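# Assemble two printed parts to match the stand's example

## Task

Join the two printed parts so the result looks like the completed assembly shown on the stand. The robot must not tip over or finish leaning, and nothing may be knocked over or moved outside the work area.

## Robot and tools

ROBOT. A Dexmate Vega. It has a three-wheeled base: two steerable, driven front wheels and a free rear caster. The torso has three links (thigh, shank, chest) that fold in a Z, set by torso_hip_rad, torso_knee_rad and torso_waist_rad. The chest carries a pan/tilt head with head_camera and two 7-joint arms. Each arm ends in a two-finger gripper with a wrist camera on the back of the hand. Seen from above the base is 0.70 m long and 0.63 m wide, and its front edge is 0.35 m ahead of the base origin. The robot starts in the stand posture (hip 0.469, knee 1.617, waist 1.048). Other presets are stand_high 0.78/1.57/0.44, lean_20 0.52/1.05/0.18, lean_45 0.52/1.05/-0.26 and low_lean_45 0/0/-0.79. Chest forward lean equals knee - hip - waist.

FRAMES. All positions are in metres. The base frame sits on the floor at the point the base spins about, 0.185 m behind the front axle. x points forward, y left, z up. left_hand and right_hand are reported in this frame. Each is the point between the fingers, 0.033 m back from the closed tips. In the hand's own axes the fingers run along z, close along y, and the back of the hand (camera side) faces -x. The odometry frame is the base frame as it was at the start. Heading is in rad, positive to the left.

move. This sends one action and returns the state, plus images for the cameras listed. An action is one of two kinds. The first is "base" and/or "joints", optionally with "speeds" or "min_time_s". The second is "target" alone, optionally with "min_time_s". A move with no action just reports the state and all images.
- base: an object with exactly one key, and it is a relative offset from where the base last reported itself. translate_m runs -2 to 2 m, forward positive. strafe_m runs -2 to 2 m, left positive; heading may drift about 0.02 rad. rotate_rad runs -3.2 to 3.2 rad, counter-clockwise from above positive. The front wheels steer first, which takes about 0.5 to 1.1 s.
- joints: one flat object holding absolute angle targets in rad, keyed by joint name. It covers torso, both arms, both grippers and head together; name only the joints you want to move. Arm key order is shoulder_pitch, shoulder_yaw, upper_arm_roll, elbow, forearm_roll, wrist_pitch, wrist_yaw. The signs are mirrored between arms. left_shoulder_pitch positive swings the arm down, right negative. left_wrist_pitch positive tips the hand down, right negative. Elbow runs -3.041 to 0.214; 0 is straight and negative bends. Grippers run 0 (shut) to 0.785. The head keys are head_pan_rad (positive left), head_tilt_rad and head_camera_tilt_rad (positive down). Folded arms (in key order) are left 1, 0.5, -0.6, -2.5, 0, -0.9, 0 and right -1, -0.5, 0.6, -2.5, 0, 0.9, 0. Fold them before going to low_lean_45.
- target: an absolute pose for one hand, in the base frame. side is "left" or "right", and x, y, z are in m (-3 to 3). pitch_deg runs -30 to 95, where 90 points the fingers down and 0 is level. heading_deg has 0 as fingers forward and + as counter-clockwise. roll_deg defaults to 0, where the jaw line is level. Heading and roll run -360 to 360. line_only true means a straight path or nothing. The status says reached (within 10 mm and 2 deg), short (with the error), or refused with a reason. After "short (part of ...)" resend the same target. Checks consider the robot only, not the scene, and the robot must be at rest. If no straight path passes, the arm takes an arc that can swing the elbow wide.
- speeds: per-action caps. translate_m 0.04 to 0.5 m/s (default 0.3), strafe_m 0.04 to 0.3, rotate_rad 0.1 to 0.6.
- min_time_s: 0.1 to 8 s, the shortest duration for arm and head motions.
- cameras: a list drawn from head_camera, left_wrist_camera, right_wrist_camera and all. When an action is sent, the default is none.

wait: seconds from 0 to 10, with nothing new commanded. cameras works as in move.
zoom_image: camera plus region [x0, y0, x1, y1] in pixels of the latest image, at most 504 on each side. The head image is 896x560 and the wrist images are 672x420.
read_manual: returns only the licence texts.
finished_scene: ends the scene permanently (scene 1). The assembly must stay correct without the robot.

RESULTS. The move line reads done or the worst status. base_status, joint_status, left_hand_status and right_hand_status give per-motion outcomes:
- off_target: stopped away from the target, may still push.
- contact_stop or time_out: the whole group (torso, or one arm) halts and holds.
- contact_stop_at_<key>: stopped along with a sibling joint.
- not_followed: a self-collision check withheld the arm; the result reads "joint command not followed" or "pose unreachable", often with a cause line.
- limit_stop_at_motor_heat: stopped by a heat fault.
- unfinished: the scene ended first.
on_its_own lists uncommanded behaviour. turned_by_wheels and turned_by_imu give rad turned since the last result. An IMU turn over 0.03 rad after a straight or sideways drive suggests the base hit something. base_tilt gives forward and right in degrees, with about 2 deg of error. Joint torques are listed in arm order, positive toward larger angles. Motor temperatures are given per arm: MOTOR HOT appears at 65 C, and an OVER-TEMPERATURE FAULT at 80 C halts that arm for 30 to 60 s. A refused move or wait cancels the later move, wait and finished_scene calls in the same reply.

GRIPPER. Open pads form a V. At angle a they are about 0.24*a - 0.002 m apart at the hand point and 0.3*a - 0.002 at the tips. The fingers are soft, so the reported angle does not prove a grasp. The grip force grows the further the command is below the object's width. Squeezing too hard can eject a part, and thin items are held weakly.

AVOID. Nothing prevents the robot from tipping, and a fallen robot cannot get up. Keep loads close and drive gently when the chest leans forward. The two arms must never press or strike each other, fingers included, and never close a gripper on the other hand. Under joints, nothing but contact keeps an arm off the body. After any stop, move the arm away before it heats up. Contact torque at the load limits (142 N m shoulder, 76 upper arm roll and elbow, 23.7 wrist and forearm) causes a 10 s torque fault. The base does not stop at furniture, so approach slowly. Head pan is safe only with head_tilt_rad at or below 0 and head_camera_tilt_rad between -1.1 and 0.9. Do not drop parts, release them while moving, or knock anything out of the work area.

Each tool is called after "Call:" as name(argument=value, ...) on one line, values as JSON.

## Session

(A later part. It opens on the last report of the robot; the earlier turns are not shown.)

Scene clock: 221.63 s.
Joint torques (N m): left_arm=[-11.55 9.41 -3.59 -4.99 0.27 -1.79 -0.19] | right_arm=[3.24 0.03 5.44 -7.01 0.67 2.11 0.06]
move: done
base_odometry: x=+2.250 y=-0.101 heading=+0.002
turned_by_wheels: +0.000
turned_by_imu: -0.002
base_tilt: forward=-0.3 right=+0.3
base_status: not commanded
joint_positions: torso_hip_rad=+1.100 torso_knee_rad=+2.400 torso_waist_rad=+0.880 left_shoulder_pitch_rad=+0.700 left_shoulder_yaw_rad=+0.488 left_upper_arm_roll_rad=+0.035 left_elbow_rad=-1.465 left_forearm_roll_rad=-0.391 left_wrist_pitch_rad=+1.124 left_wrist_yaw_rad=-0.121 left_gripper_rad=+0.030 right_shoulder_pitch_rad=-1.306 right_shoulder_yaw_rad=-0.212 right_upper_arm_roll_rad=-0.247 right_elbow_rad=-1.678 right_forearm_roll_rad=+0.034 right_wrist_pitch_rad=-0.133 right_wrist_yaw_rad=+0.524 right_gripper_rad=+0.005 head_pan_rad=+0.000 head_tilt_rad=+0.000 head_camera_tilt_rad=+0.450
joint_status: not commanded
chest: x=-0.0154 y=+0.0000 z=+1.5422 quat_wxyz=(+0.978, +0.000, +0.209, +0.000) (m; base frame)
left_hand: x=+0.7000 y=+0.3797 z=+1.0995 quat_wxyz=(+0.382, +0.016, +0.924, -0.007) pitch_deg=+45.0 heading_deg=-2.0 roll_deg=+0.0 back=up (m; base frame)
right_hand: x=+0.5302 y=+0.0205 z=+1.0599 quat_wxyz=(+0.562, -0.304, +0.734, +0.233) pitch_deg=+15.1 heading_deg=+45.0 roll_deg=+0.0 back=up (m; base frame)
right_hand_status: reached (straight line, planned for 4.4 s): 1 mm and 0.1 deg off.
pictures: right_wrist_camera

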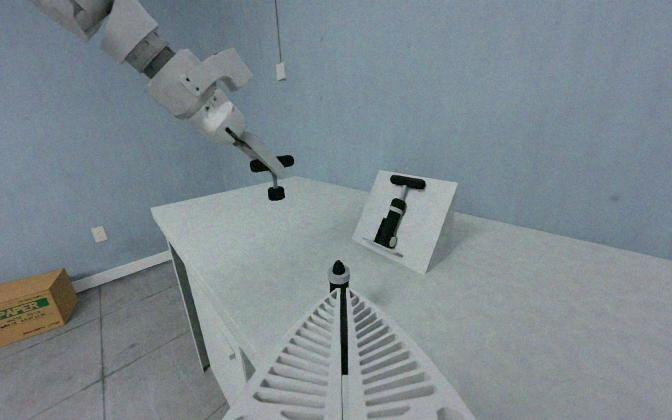

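Call:
zoom_image(camera="right_wrist_camera", region=[230, 130, 320, 210])

Call:
zoom_image(camera="right_wrist_camera", region=[310, 250, 370, 310])

Scaled by 5.600 from the camera's 672x420 image, which has a finer 960x600 frame.

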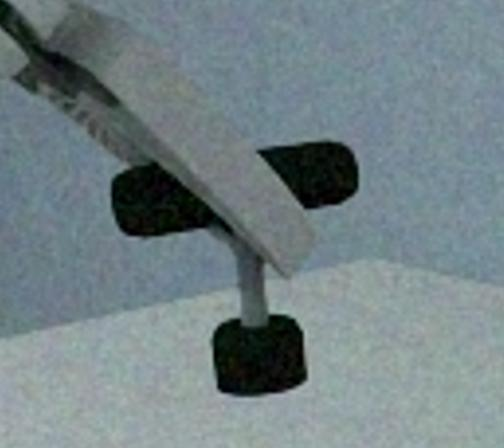

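Scaled by 8.400 from the camera's 672x420 image, which has a finer 960x600 frame.

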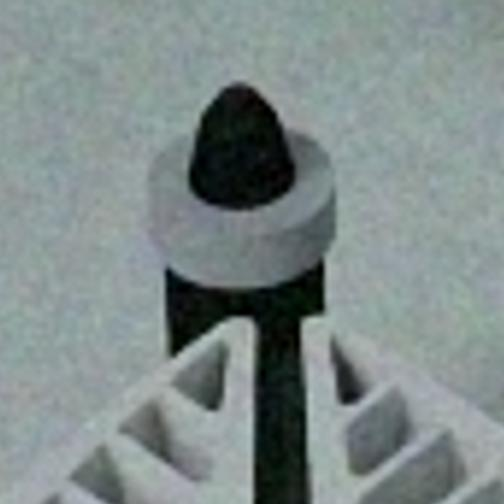

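Call:
move(target={"side": "left", "x": 0.663, "y": 0.157, "z": 1.105, "pitch_deg": 45, "heading_deg": 10, "line_only": true}, min_time_s=4, cameras=["all"])

Scene clock: 228.10 s.
Joint torques (N m): left_arm=[-9.66 -8.2 3.93 -4.95 0.33 -2.11 0.36] | right_arm=[5.82 0.84 5.42 -6.85 0.76 1.14 0.05]
move: done
base_odometry: x=+2.250 y=-0.101 heading=+0.002
turned_by_wheels: +0.000
turned_by_imu: -0.002
base_tilt: forward=-0.5 right=+0.3
base_status: not commanded
joint_positions: torso_hip_rad=+1.100 torso_knee_rad=+2.400 torso_waist_rad=+0.880 left_shoulder_pitch_rad=+0.817 left_shoulder_yaw_rad=-0.223 left_upper_arm_roll_rad=+0.062 left_elbow_rad=-1.734 left_forearm_roll_rad=-0.244 left_wrist_pitch_rad=+1.249 left_wrist_yaw_rad=+0.583 left_gripper_rad=+0.030 right_shoulder_pitch_rad=-1.307 right_shoulder_yaw_rad=-0.212 right_upper_arm_roll_rad=-0.246 right_elbow_rad=-1.676 right_forearm_roll_rad=+0.035 right_wrist_pitch_rad=-0.128 right_wrist_yaw_rad=+0.524 right_gripper_rad=+0.005 head_pan_rad=+0.000 head_tilt_rad=+0.000 head_camera_tilt_rad=+0.450
joint_status: not commanded
chest: x=-0.0154 y=+0.0000 z=+1.5422 quat_wxyz=(+0.978, +0.000, +0.209, +0.000) (m; base frame)
left_hand: x=+0.6633 y=+0.1586 z=+1.1047 quat_wxyz=(+0.381, -0.080, +0.920, +0.033) pitch_deg=+45.0 heading_deg=+9.9 roll_deg=+0.0 back=up (m; base frame)
left_hand_status: reached (straight line, planned for 4.0 s): 2 mm and 0.1 deg off.
right_hand: x=+0.5299 y=+0.0202 z=+1.0600 quat_wxyz=(+0.562, -0.304, +0.733, +0.233) pitch_deg=+15.0 heading_deg=+45.0 roll_deg=+0.0 back=up (m; base frame)
pictures: head_camera, left_wrist_camera, right_wrist_camera

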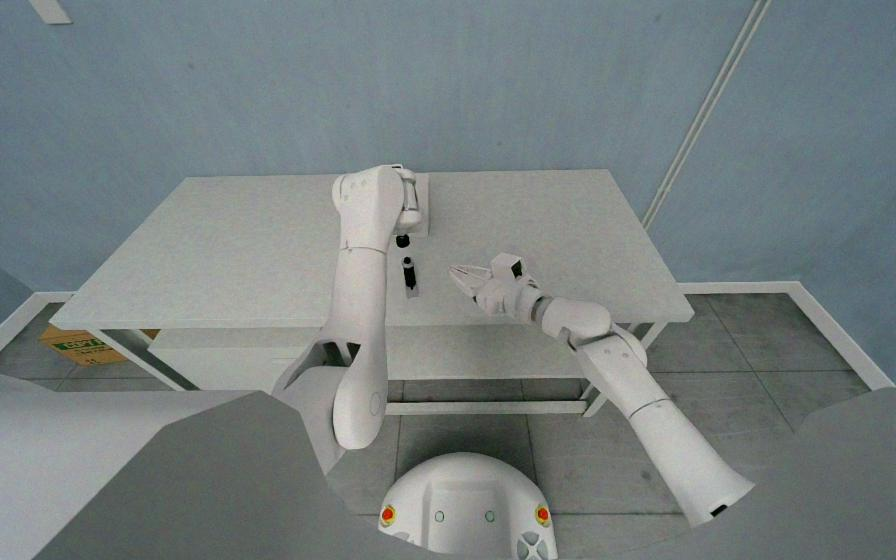

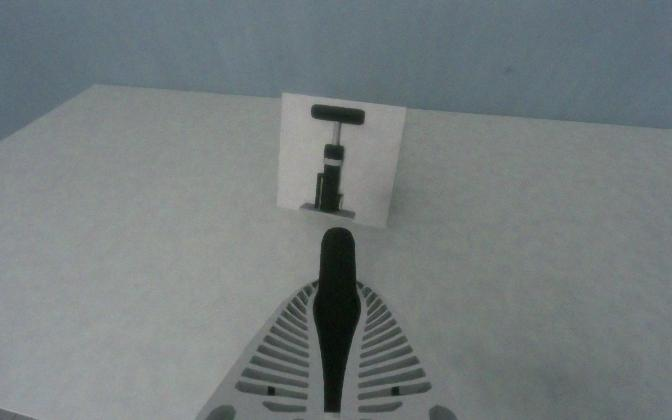

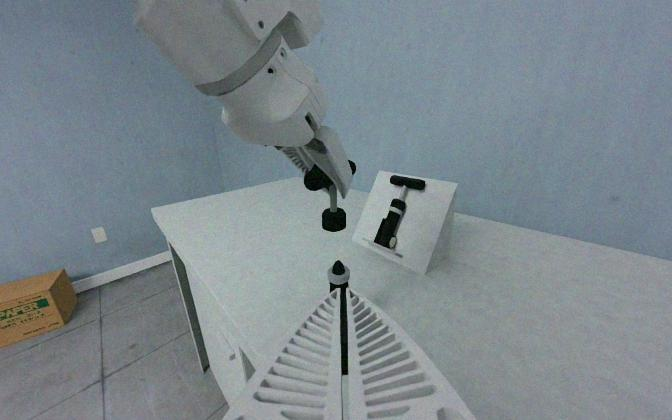

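Call:
zoom_image(camera="right_wrist_camera", region=[295, 150, 395, 300])

Call:
zoom_image(camera="head_camera", region=[370, 160, 450, 310])

Scaled by 3.360 from the camera's 672x420 image, which has a finer 960x600 frame.

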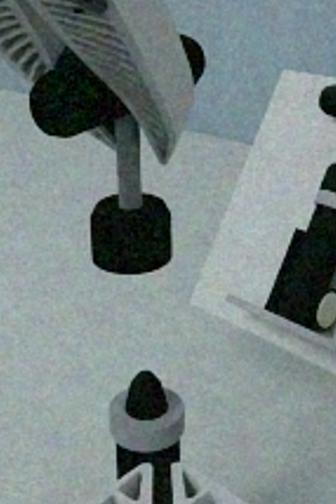

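Scaled by 3.360 from the camera's 896x560 image, which has a finer 960x600 frame.

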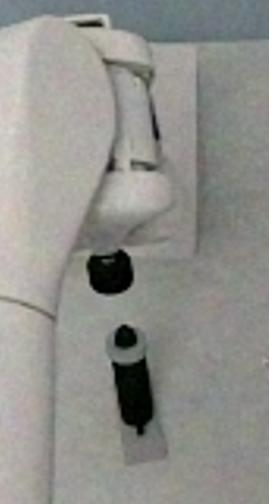

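Call:
zoom_image(camera="right_wrist_camera", region=[305, 200, 375, 300])

Call:
zoom_image(camera="head_camera", region=[385, 225, 435, 300])

Scaled by 5.040 from the camera's 672x420 image, which has a finer 960x600 frame.

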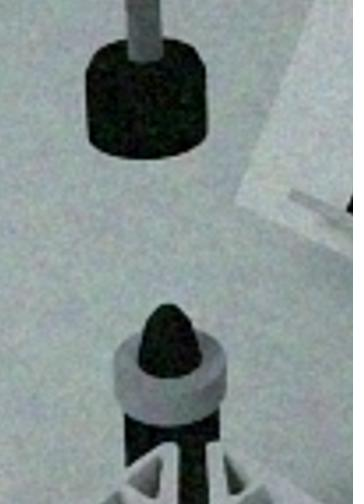

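Scaled by 6.720 from the camera's 896x560 image, which has a finer 960x600 frame.

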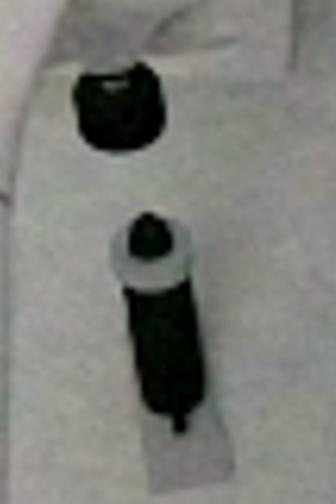

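Call:
move(target={"side": "left", "x": 0.665, "y": 0.154, "z": 1.095, "pitch_deg": 45, "heading_deg": 10, "line_only": true}, min_time_s=2, cameras=["all"])

Call:
zoom_image(camera="right_wrist_camera", region=[305, 200, 375, 300])

Call:
zoom_image(camera="head_camera", region=[385, 225, 435, 300])

Scene clock: 234.73 s.
Joint torques (N m): left_arm=[-10.32 -5.15 3.38 -5.09 0.2 -1.24 -0.23] | right_arm=[5.6 -1.95 5.73 -5.93 1.09 1.88 0.14]
move: done
base_odometry: x=+2.250 y=-0.101 heading=+0.002
turned_by_wheels: +0.000
turned_by_imu: -0.002
base_tilt: forward=-0.3 right=+0.4
base_status: not commanded
joint_positions: torso_hip_rad=+1.100 torso_knee_rad=+2.400 torso_waist_rad=+0.880 left_shoulder_pitch_rad=+0.822 left_shoulder_yaw_rad=-0.224 left_upper_arm_roll_rad=+0.070 left_elbow_rad=-1.702 left_forearm_roll_rad=-0.239 left_wrist_pitch_rad=+1.213 left_wrist_yaw_rad=+0.581 left_gripper_rad=+0.030 right_shoulder_pitch_rad=-1.307 right_shoulder_yaw_rad=-0.212 right_upper_arm_roll_rad=-0.246 right_elbow_rad=-1.676 right_forearm_roll_rad=+0.035 right_wrist_pitch_rad=-0.128 right_wrist_yaw_rad=+0.524 right_gripper_rad=+0.005 head_pan_rad=+0.000 head_tilt_rad=+0.000 head_camera_tilt_rad=+0.450
joint_status: not commanded
chest: x=-0.0154 y=+0.0000 z=+1.5422 quat_wxyz=(+0.978, +0.000, +0.209, +0.000) (m; base frame)
left_hand: x=+0.6649 y=+0.1544 z=+1.0955 quat_wxyz=(+0.381, -0.081, +0.920, +0.033) pitch_deg=+45.0 heading_deg=+10.0 roll_deg=+0.0 back=up (m; base frame)
left_hand_status: reached (straight line, planned for 2.0 s): 1 mm and 0.0 deg off.
right_hand: x=+0.5299 y=+0.0202 z=+1.0600 quat_wxyz=(+0.562, -0.304, +0.733, +0.233) pitch_deg=+15.0 heading_deg=+45.0 roll_deg=+0.0 back=up (m; base frame)
pictures: head_camera, left_wrist_camera, right_wrist_camera

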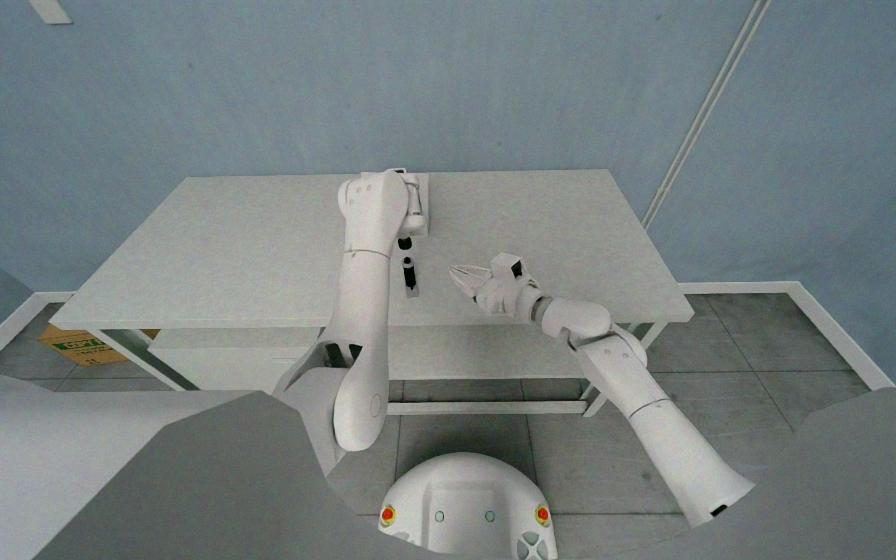

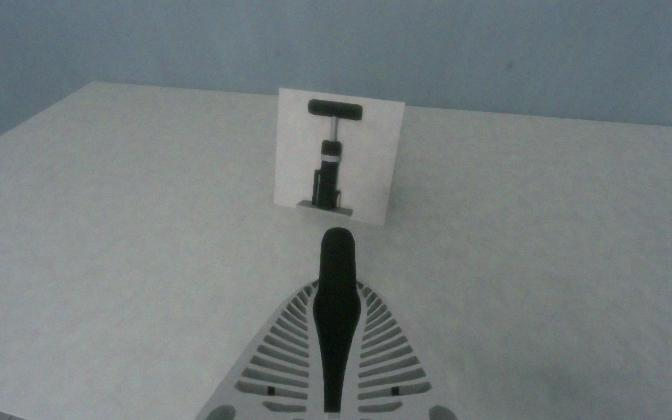

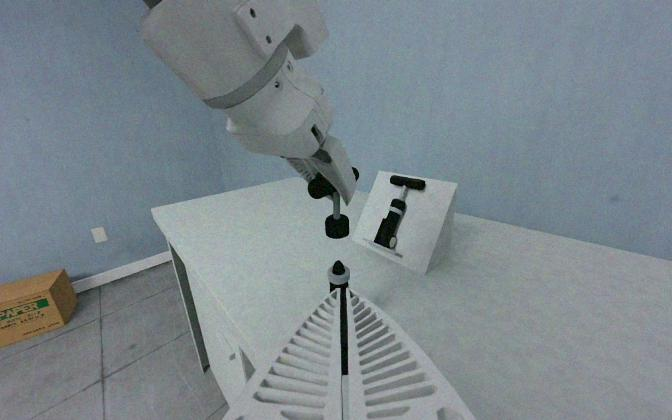

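Scaled by 5.040 from the camera's 672x420 image, which has a finer 960x600 frame.

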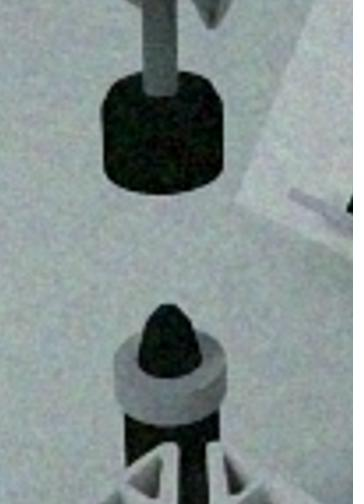

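Scaled by 6.720 from the camera's 896x560 image, which has a finer 960x600 frame.

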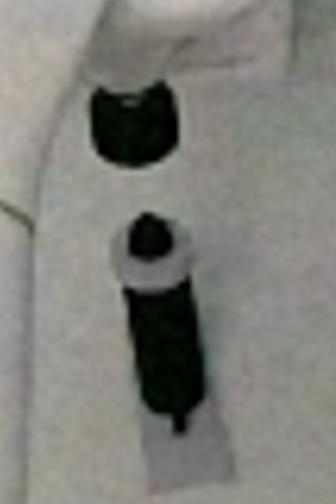

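Call:
move(target={"side": "left", "x": 0.665, "y": 0.154, "z": 1.068, "pitch_deg": 45, "heading_deg": 10, "line_only": true}, min_time_s=2, cameras=["all"])

Call:
zoom_image(camera="right_wrist_camera", region=[305, 200, 375, 300])

Call:
zoom_image(camera="head_camera", region=[385, 225, 435, 300])

Scene clock: 238.47 s.
Joint torques (N m): left_arm=[-10.88 -3.35 4.17 -4.01 0.09 -1.54 -0.11] | right_arm=[4.68 0.01 5.44 -5.25 0.94 1.72 0.18]
move: done
base_odometry: x=+2.250 y=-0.101 heading=+0.002
turned_by_wheels: +0.000
turned_by_imu: -0.001
base_tilt: forward=-0.4 right=+0.3
base_status: not commanded
joint_positions: torso_hip_rad=+1.100 torso_knee_rad=+2.400 torso_waist_rad=+0.880 left_shoulder_pitch_rad=+0.844 left_shoulder_yaw_rad=-0.203 left_upper_arm_roll_rad=+0.083 left_elbow_rad=-1.643 left_forearm_roll_rad=-0.235 left_wrist_pitch_rad=+1.130 left_wrist_yaw_rad=+0.557 left_gripper_rad=+0.030 right_shoulder_pitch_rad=-1.307 right_shoulder_yaw_rad=-0.212 right_upper_arm_roll_rad=-0.246 right_elbow_rad=-1.676 right_forearm_roll_rad=+0.035 right_wrist_pitch_rad=-0.128 right_wrist_yaw_rad=+0.524 right_gripper_rad=+0.005 head_pan_rad=+0.000 head_tilt_rad=+0.000 head_camera_tilt_rad=+0.450
joint_status: not commanded
chest: x=-0.0154 y=+0.0000 z=+1.5422 quat_wxyz=(+0.978, +0.000, +0.209, +0.000) (m; base frame)
left_hand: x=+0.6650 y=+0.1540 z=+1.0694 quat_wxyz=(+0.381, -0.081, +0.920, +0.033) pitch_deg=+45.0 heading_deg=+10.0 roll_deg=+0.0 back=up (m; base frame)
left_hand_status: reached (straight line, planned for 2.0 s): 1 mm and 0.0 deg off.
right_hand: x=+0.5299 y=+0.0202 z=+1.0600 quat_wxyz=(+0.562, -0.304, +0.733, +0.233) pitch_deg=+15.0 heading_deg=+45.0 roll_deg=+0.0 back=up (m; base frame)
pictures: head_camera, left_wrist_camera, right_wrist_camera

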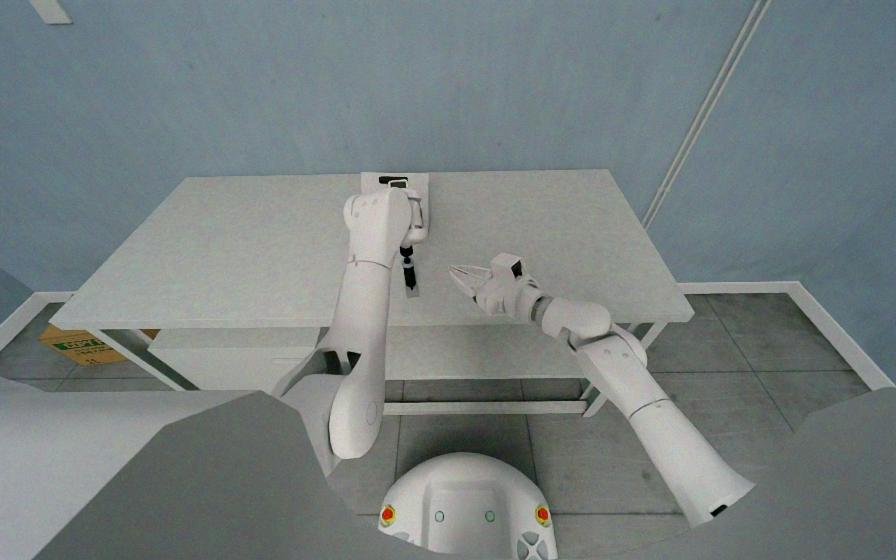

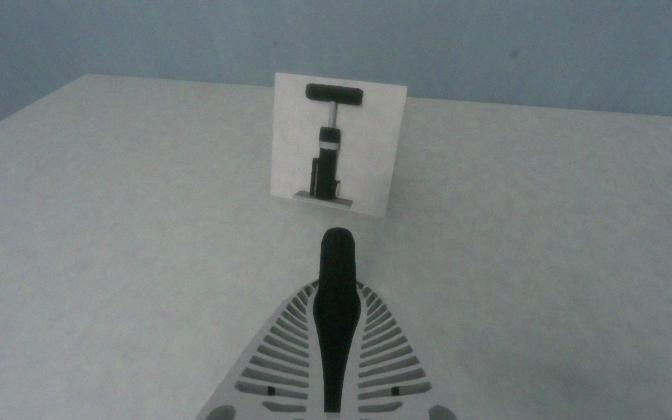

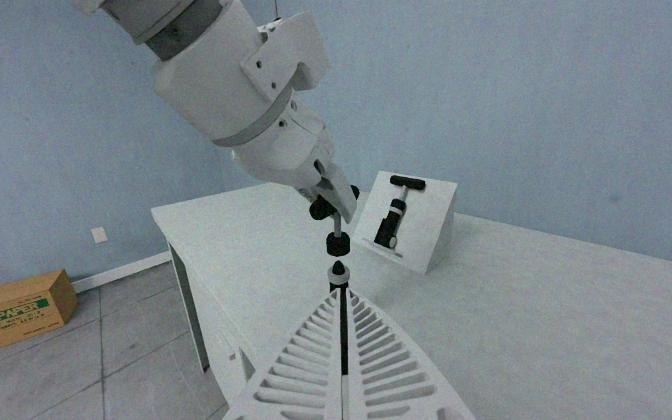

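Scaled by 5.040 from the camera's 672x420 image, which has a finer 960x600 frame.

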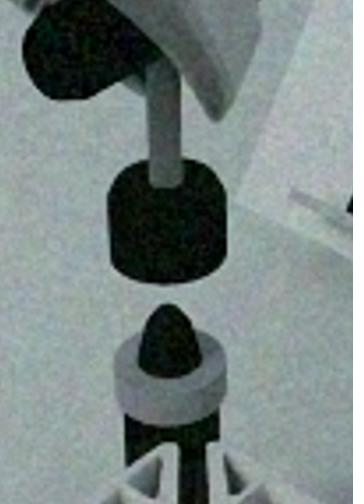

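Scaled by 6.720 from the camera's 896x560 image, which has a finer 960x600 frame.

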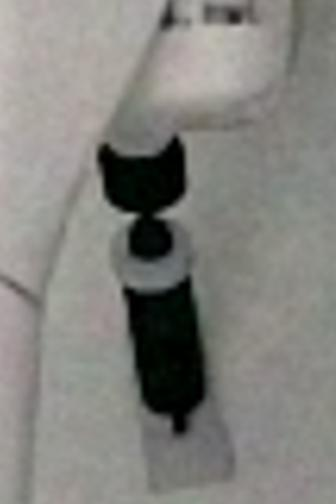

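Call:
move(target={"side": "left", "x": 0.665, "y": 0.155, "z": 1.052, "pitch_deg": 45, "heading_deg": 10, "line_only": true}, min_time_s=2, cameras=["head_camera", "right_wrist_camera"])

Call:
zoom_image(camera="right_wrist_camera", region=[305, 200, 375, 300])

Call:
zoom_image(camera="head_camera", region=[385, 225, 435, 300])

Scene clock: 242.00 s.
Joint torques (N m): left_arm=[-10.92 -2.61 2.59 -4.07 0.08 -1.49 -0.68] | right_arm=[5.36 0.87 4.57 -7.37 0.67 1.96 0.32]
move: done
base_odometry: x=+2.250 y=-0.101 heading=+0.002
turned_by_wheels: +0.000
turned_by_imu: -0.001
base_tilt: forward=-0.3 right=+0.2
base_status: not commanded
joint_positions: torso_hip_rad=+1.100 torso_knee_rad=+2.400 torso_waist_rad=+0.880 left_shoulder_pitch_rad=+0.856 left_shoulder_yaw_rad=-0.189 left_upper_arm_roll_rad=+0.089 left_elbow_rad=-1.603 left_forearm_roll_rad=-0.232 left_wrist_pitch_rad=+1.078 left_wrist_yaw_rad=+0.539 left_gripper_rad=+0.030 right_shoulder_pitch_rad=-1.307 right_shoulder_yaw_rad=-0.212 right_upper_arm_roll_rad=-0.246 right_elbow_rad=-1.676 right_forearm_roll_rad=+0.035 right_wrist_pitch_rad=-0.128 right_wrist_yaw_rad=+0.524 right_gripper_rad=+0.005 head_pan_rad=+0.000 head_tilt_rad=+0.000 head_camera_tilt_rad=+0.450
joint_status: not commanded
chest: x=-0.0154 y=+0.0000 z=+1.5422 quat_wxyz=(+0.978, +0.000, +0.209, +0.000) (m; base frame)
left_hand: x=+0.6650 y=+0.1550 z=+1.0528 quat_wxyz=(+0.381, -0.081, +0.920, +0.033) pitch_deg=+45.0 heading_deg=+10.0 roll_deg=+0.0 back=up (m; base frame)
left_hand_status: reached (straight line, planned for 2.0 s): 1 mm and 0.0 deg off.
right_hand: x=+0.5299 y=+0.0202 z=+1.0600 quat_wxyz=(+0.562, -0.304, +0.733, +0.233) pitch_deg=+15.0 heading_deg=+45.0 roll_deg=+0.0 back=up (m; base frame)
pictures: head_camera, right_wrist_camera

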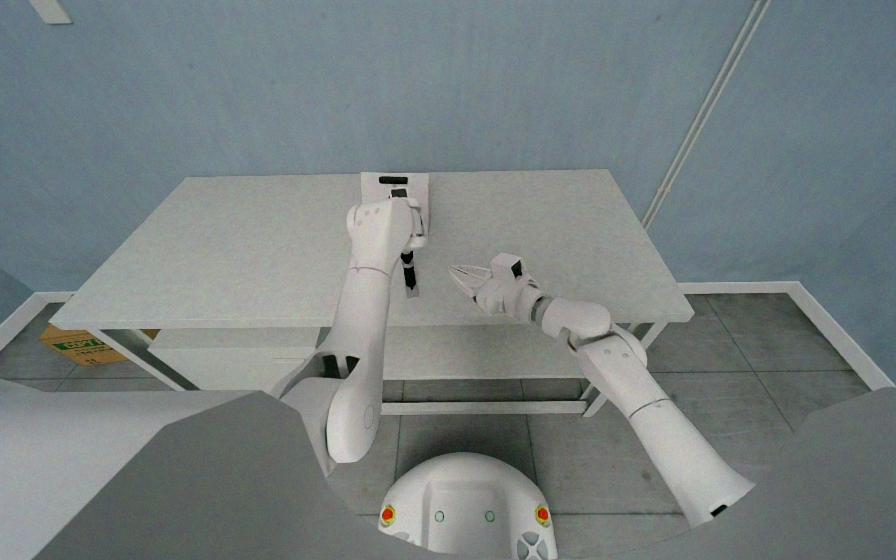

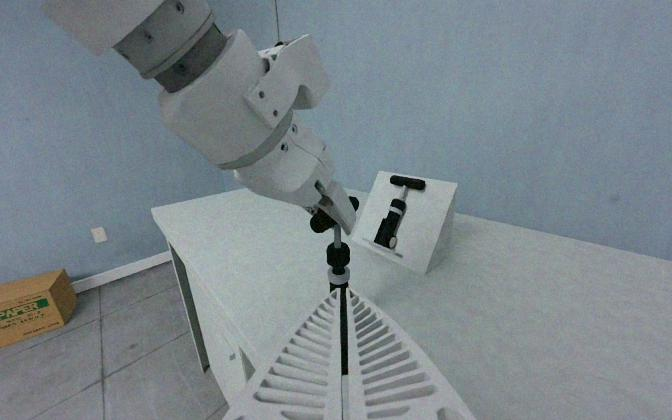

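Scaled by 5.040 from the camera's 672x420 image, which has a finer 960x600 frame.

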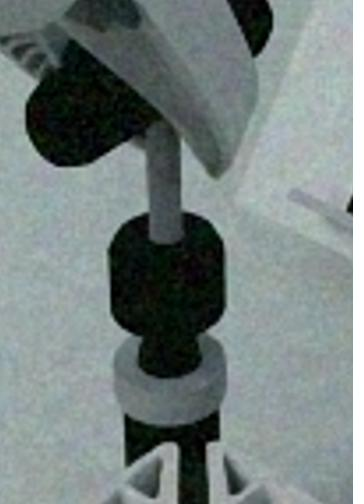

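Scaled by 6.720 from the camera's 896x560 image, which has a finer 960x600 frame.

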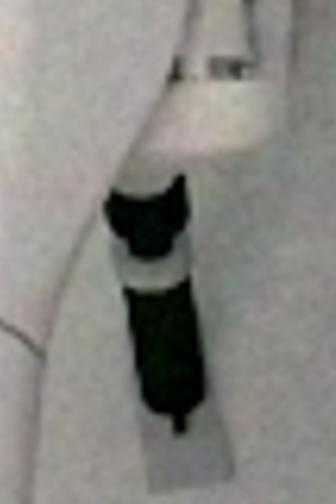

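Call:
move(target={"side": "left", "x": 0.665, "y": 0.1555, "z": 1.043, "pitch_deg": 45, "heading_deg": 10, "line_only": true}, min_time_s=2, cameras=["head_camera", "right_wrist_camera"])

Call:
zoom_image(camera="right_wrist_camera", region=[305, 200, 375, 300])

Call:
zoom_image(camera="head_camera", region=[385, 225, 435, 300])

Scene clock: 245.10 s.
Joint torques (N m): left_arm=[-12.81 -2.47 3.26 -5.79 0.06 -1.23 0.12] | right_arm=[4.35 -0.92 6.44 -6.18 0.96 1.49 -0.06]
move: done
base_odometry: x=+2.250 y=-0.101 heading=+0.002
turned_by_wheels: +0.000
turned_by_imu: -0.001
base_tilt: forward=-0.5 right=+0.1
base_status: not commanded
joint_positions: torso_hip_rad=+1.100 torso_knee_rad=+2.400 torso_waist_rad=+0.880 left_shoulder_pitch_rad=+0.861 left_shoulder_yaw_rad=-0.182 left_upper_arm_roll_rad=+0.092 left_elbow_rad=-1.578 left_forearm_roll_rad=-0.231 left_wrist_pitch_rad=+1.048 left_wrist_yaw_rad=+0.530 left_gripper_rad=+0.030 right_shoulder_pitch_rad=-1.307 right_shoulder_yaw_rad=-0.212 right_upper_arm_roll_rad=-0.246 right_elbow_rad=-1.676 right_forearm_roll_rad=+0.035 right_wrist_pitch_rad=-0.128 right_wrist_yaw_rad=+0.524 right_gripper_rad=+0.005 head_pan_rad=+0.000 head_tilt_rad=+0.000 head_camera_tilt_rad=+0.450
joint_status: not commanded
chest: x=-0.0154 y=+0.0000 z=+1.5422 quat_wxyz=(+0.978, +0.000, +0.209, +0.000) (m; base frame)
left_hand: x=+0.6650 y=+0.1555 z=+1.0435 quat_wxyz=(+0.381, -0.081, +0.920, +0.033) pitch_deg=+45.0 heading_deg=+10.0 roll_deg=+0.0 back=up (m; base frame)
left_hand_status: reached (straight line, planned for 2.0 s): 0 mm and 0.0 deg off.
right_hand: x=+0.5299 y=+0.0202 z=+1.0600 quat_wxyz=(+0.562, -0.304, +0.733, +0.233) pitch_deg=+15.0 heading_deg=+45.0 roll_deg=+0.0 back=up (m; base frame)
pictures: head_camera, right_wrist_camera

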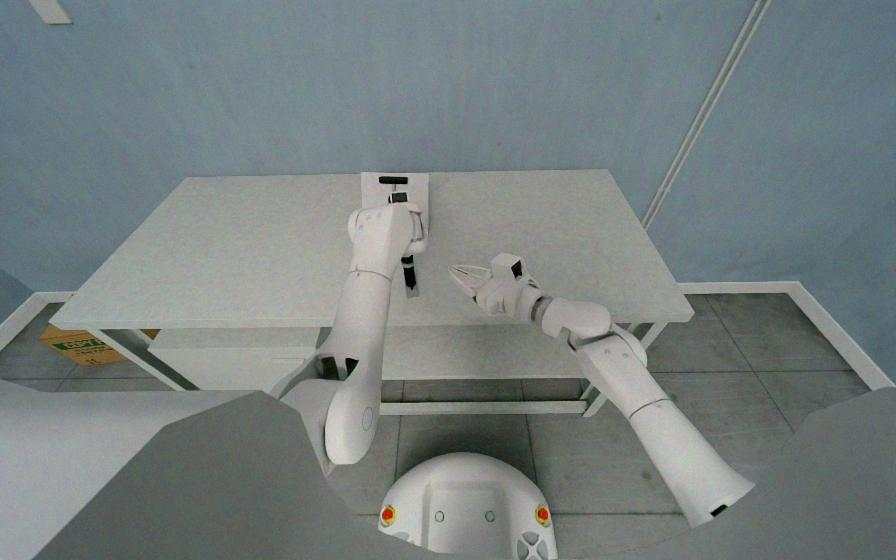

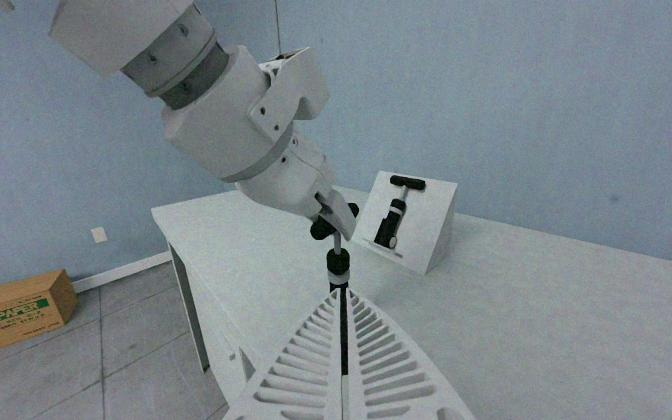

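Scaled by 5.040 from the camera's 672x420 image, which has a finer 960x600 frame.

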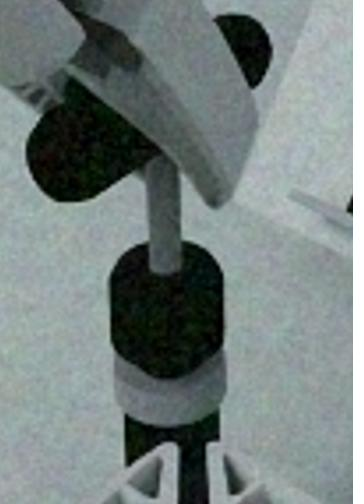

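Scaled by 6.720 from the camera's 896x560 image, which has a finer 960x600 frame.

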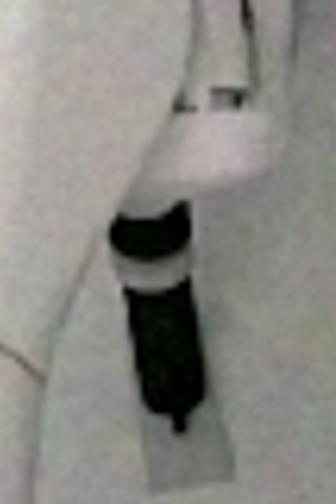

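Call:
zoom_image(camera="right_wrist_camera", region=[318, 240, 362, 290])

Scaled by 10.080 from the camera's 672x420 image, which has a finer 960x600 frame.

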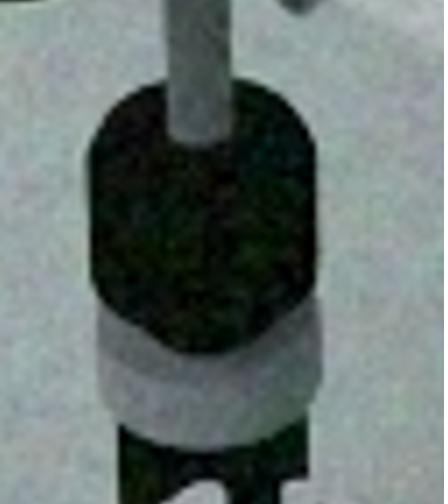

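Call:
move(target={"side": "left", "x": 0.665, "y": 0.1555, "z": 1.037, "pitch_deg": 45, "heading_deg": 10, "line_only": true}, min_time_s=2, cameras=["head_camera", "right_wrist_camera"])

Call:
zoom_image(camera="right_wrist_camera", region=[318, 240, 362, 290])

Call:
zoom_image(camera="right_wrist_camera", region=[290, 180, 390, 300])

Scene clock: 249.07 s.
Joint torques (N m): left_arm=[-8.61 0.03 3.86 -4.09 0.22 -0.95 -0.2] | right_arm=[4.28 0.67 6.67 -5.38 1.07 2.26 0.26]
move: done
base_odometry: x=+2.250 y=-0.101 heading=+0.002
turned_by_wheels: +0.000
turned_by_imu: -0.001
base_tilt: forward=-0.1 right=+0.2
base_status: not commanded
joint_positions: torso_hip_rad=+1.100 torso_knee_rad=+2.400 torso_waist_rad=+0.880 left_shoulder_pitch_rad=+0.864 left_shoulder_yaw_rad=-0.178 left_upper_arm_roll_rad=+0.095 left_elbow_rad=-1.561 left_forearm_roll_rad=-0.229 left_wrist_pitch_rad=+1.028 left_wrist_yaw_rad=+0.524 left_gripper_rad=+0.030 right_shoulder_pitch_rad=-1.307 right_shoulder_yaw_rad=-0.212 right_upper_arm_roll_rad=-0.246 right_elbow_rad=-1.676 right_forearm_roll_rad=+0.035 right_wrist_pitch_rad=-0.128 right_wrist_yaw_rad=+0.524 right_gripper_rad=+0.005 head_pan_rad=+0.000 head_tilt_rad=+0.000 head_camera_tilt_rad=+0.450
joint_status: not commanded
chest: x=-0.0154 y=+0.0000 z=+1.5422 quat_wxyz=(+0.978, +0.000, +0.209, +0.000) (m; base frame)
left_hand: x=+0.6649 y=+0.1556 z=+1.0373 quat_wxyz=(+0.381, -0.081, +0.920, +0.033) pitch_deg=+45.0 heading_deg=+10.0 roll_deg=+0.0 back=up (m; base frame)
left_hand_status: reached (straight line, planned for 2.0 s): 0 mm and 0.0 deg off.
right_hand: x=+0.5299 y=+0.0202 z=+1.0600 quat_wxyz=(+0.562, -0.304, +0.733, +0.233) pitch_deg=+15.0 heading_deg=+45.0 roll_deg=+0.0 back=up (m; base frame)
pictures: head_camera, right_wrist_camera

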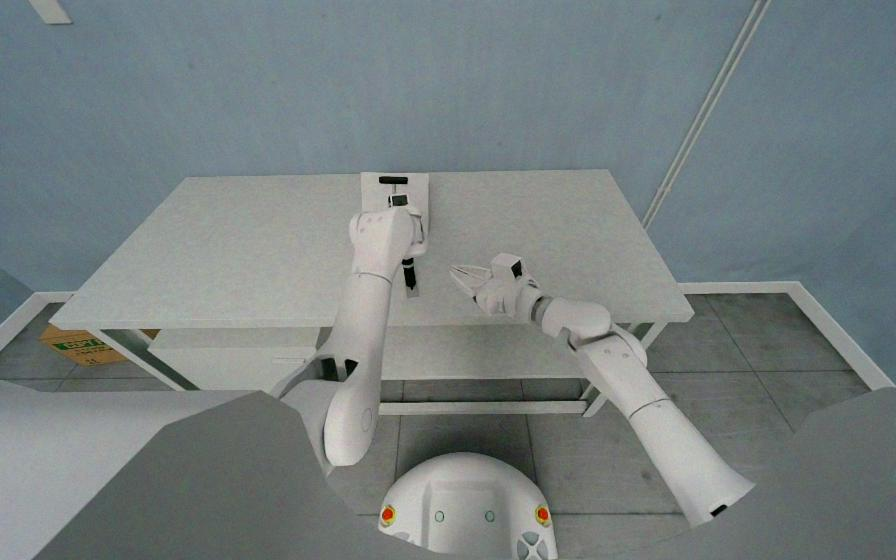

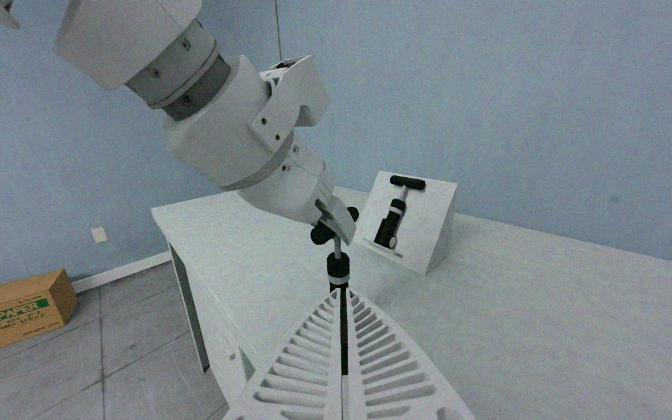

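Scaled by 10.080 from the camera's 672x420 image, which has a finer 960x600 frame.

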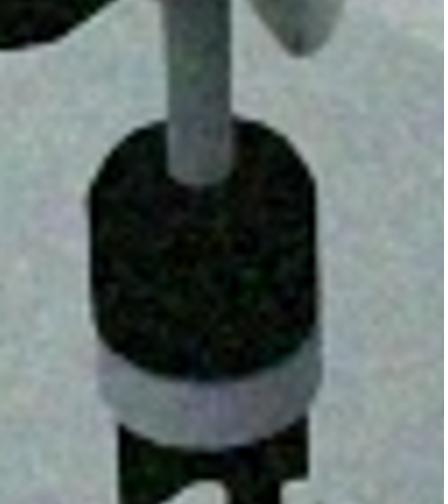

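Scaled by 4.200 from the camera's 672x420 image, which has a finer 960x600 frame.

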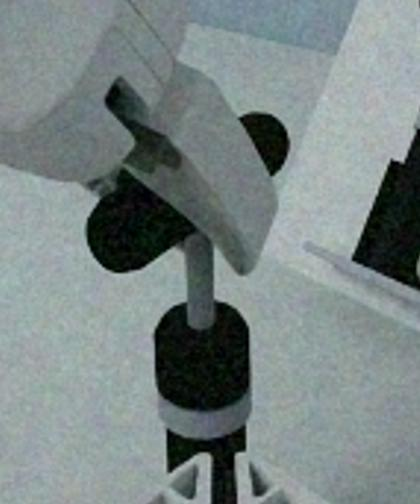

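Call:
move(target={"side": "left", "x": 0.665, "y": 0.1555, "z": 1.034, "pitch_deg": 45, "heading_deg": 10, "line_only": true}, min_time_s=2, cameras=["head_camera", "left_wrist_camera", "right_wrist_camera"])

Call:
zoom_image(camera="right_wrist_camera", region=[318, 240, 362, 290])

Call:
zoom_image(camera="head_camera", region=[370, 160, 450, 310])

Scene clock: 252.53 s.
Joint torques (N m): left_arm=[-9.18 -1.97 3.72 -3.77 0.56 -0.85 -0.19] | right_arm=[2.85 0.44 5.14 -6.91 0.9 1.41 -0.07]
move: done
base_odometry: x=+2.250 y=-0.101 heading=+0.002
turned_by_wheels: +0.000
turned_by_imu: -0.001
base_tilt: forward=-0.5 right=+0.1
base_status: not commanded
joint_positions: torso_hip_rad=+1.100 torso_knee_rad=+2.400 torso_waist_rad=+0.880 left_shoulder_pitch_rad=+0.865 left_shoulder_yaw_rad=-0.176 left_upper_arm_roll_rad=+0.096 left_elbow_rad=-1.552 left_forearm_roll_rad=-0.228 left_wrist_pitch_rad=+1.017 left_wrist_yaw_rad=+0.521 left_gripper_rad=+0.030 right_shoulder_pitch_rad=-1.307 right_shoulder_yaw_rad=-0.212 right_upper_arm_roll_rad=-0.246 right_elbow_rad=-1.676 right_forearm_roll_rad=+0.035 right_wrist_pitch_rad=-0.128 right_wrist_yaw_rad=+0.524 right_gripper_rad=+0.005 head_pan_rad=+0.000 head_tilt_rad=+0.000 head_camera_tilt_rad=+0.450
joint_status: not commanded
chest: x=-0.0155 y=+0.0000 z=+1.5422 quat_wxyz=(+0.978, +0.000, +0.209, +0.000) (m; base frame)
left_hand: x=+0.6651 y=+0.1556 z=+1.0344 quat_wxyz=(+0.381, -0.081, +0.920, +0.033) pitch_deg=+45.0 heading_deg=+10.0 roll_deg=+0.0 back=up (m; base frame)
left_hand_status: reached (straight line, planned for 2.0 s): 0 mm and 0.0 deg off.
right_hand: x=+0.5299 y=+0.0202 z=+1.0600 quat_wxyz=(+0.562, -0.304, +0.733, +0.233) pitch_deg=+15.0 heading_deg=+45.0 roll_deg=+0.0 back=up (m; base frame)
pictures: head_camera, left_wrist_camera, right_wrist_camera

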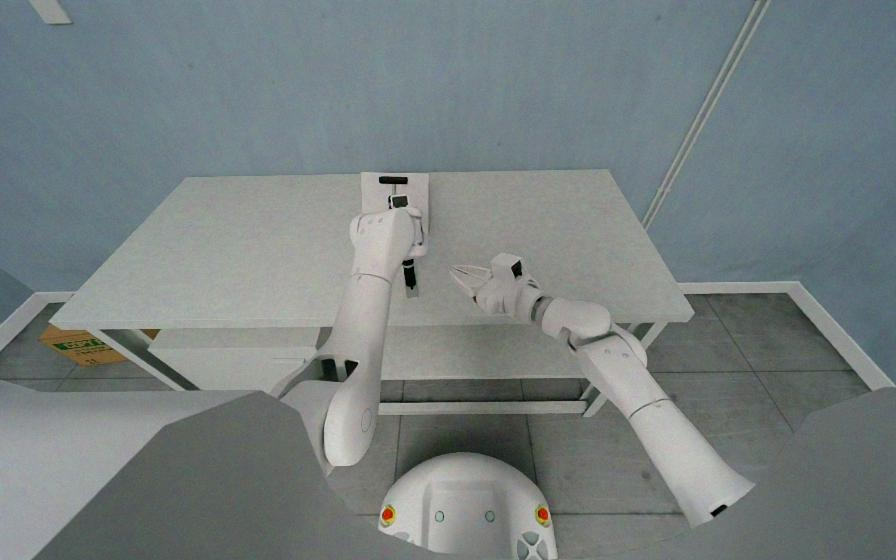

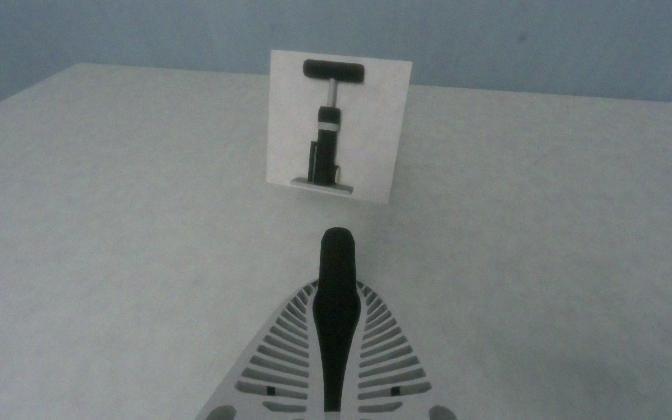

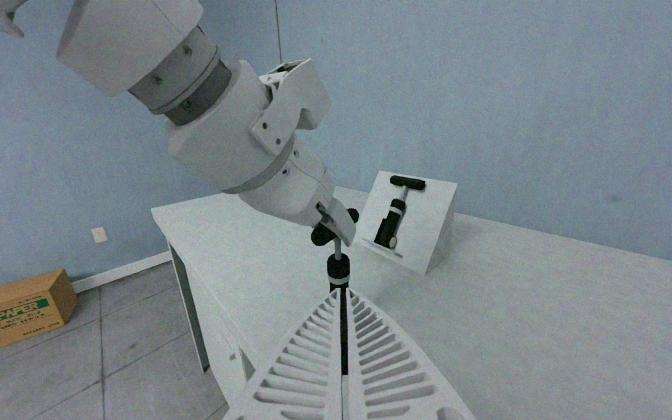

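Scaled by 10.080 from the camera's 672x420 image, which has a finer 960x600 frame.

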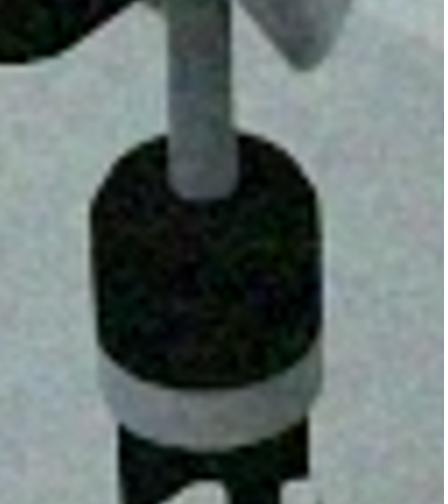

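Scaled by 3.360 from the camera's 896x560 image, which has a finer 960x600 frame.

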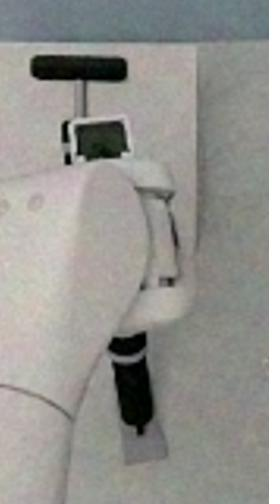

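Call:
move(target={"side": "left", "x": 0.665, "y": 0.1555, "z": 1.0305, "pitch_deg": 45, "heading_deg": 10, "line_only": true}, min_time_s=2, cameras=["head_camera", "left_wrist_camera", "right_wrist_camera"])

Call:
zoom_image(camera="right_wrist_camera", region=[318, 240, 362, 290])

Call:
zoom_image(camera="right_wrist_camera", region=[290, 180, 390, 300])

Scene clock: 255.57 s.
Joint torques (N m): left_arm=[-1.15 -0.26 1.63 1.69 -0.32 0.4 -0.31] | right_arm=[3.33 0.32 6.05 -5.69 0.96 2.1 0]
move: done
base_odometry: x=+2.250 y=-0.101 heading=+0.002
turned_by_wheels: +0.000
turned_by_imu: -0.001
base_tilt: forward=-0.4 right=+0.0
base_status: not commanded
joint_positions: torso_hip_rad=+1.100 torso_knee_rad=+2.400 torso_waist_rad=+0.880 left_shoulder_pitch_rad=+0.866 left_shoulder_yaw_rad=-0.174 left_upper_arm_roll_rad=+0.097 left_elbow_rad=-1.542 left_forearm_roll_rad=-0.227 left_wrist_pitch_rad=+1.004 left_wrist_yaw_rad=+0.518 left_gripper_rad=+0.030 right_shoulder_pitch_rad=-1.307 right_shoulder_yaw_rad=-0.212 right_upper_arm_roll_rad=-0.246 right_elbow_rad=-1.676 right_forearm_roll_rad=+0.035 right_wrist_pitch_rad=-0.128 right_wrist_yaw_rad=+0.524 right_gripper_rad=+0.005 head_pan_rad=+0.000 head_tilt_rad=+0.000 head_camera_tilt_rad=+0.450
joint_status: not commanded
chest: x=-0.0159 y=+0.0000 z=+1.5423 quat_wxyz=(+0.978, +0.000, +0.208, +0.000) (m; base frame)
left_hand: x=+0.6653 y=+0.1556 z=+1.0320 quat_wxyz=(+0.382, -0.081, +0.920, +0.033) pitch_deg=+44.9 heading_deg=+10.0 roll_deg=+0.0 back=up (m; base frame)
left_hand_status: reached (straight line, planned for 2.0 s): 2 mm and 0.1 deg off.
right_hand: x=+0.5297 y=+0.0202 z=+1.0604 quat_wxyz=(+0.563, -0.304, +0.733, +0.233) pitch_deg=+15.0 heading_deg=+45.0 roll_deg=+0.0 back=up (m; base frame)
pictures: head_camera, left_wrist_camera, right_wrist_camera

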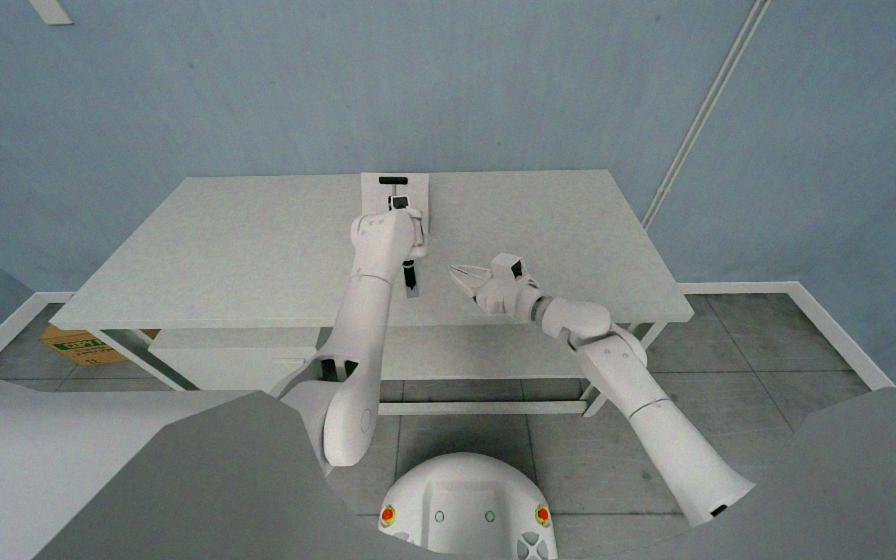

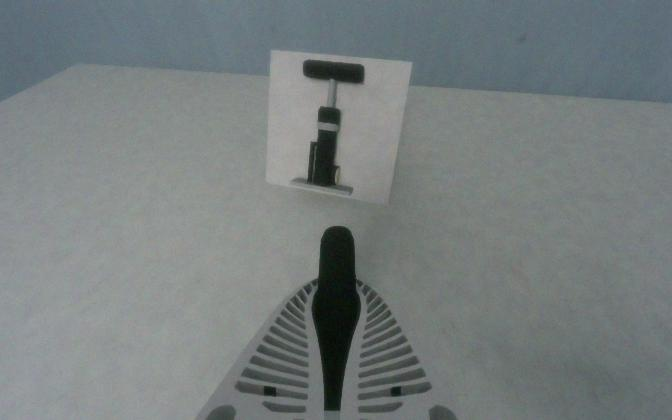

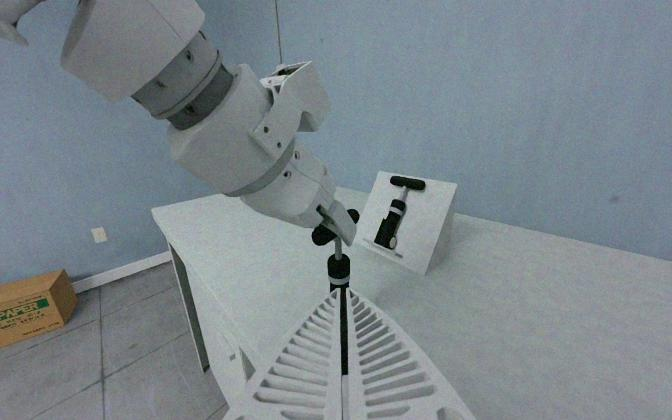

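Scaled by 10.080 from the camera's 672x420 image, which has a finer 960x600 frame.

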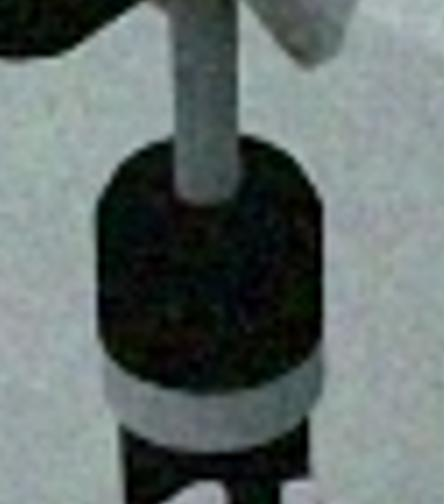

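Scaled by 4.200 from the camera's 672x420 image, which has a finer 960x600 frame.

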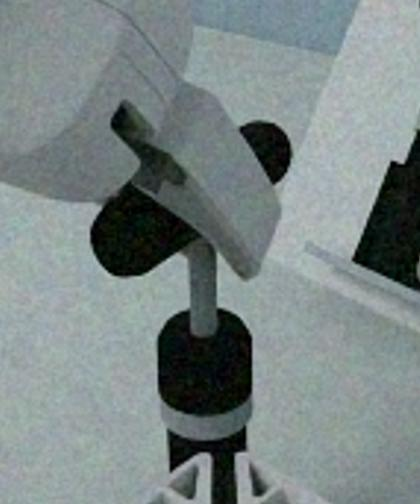

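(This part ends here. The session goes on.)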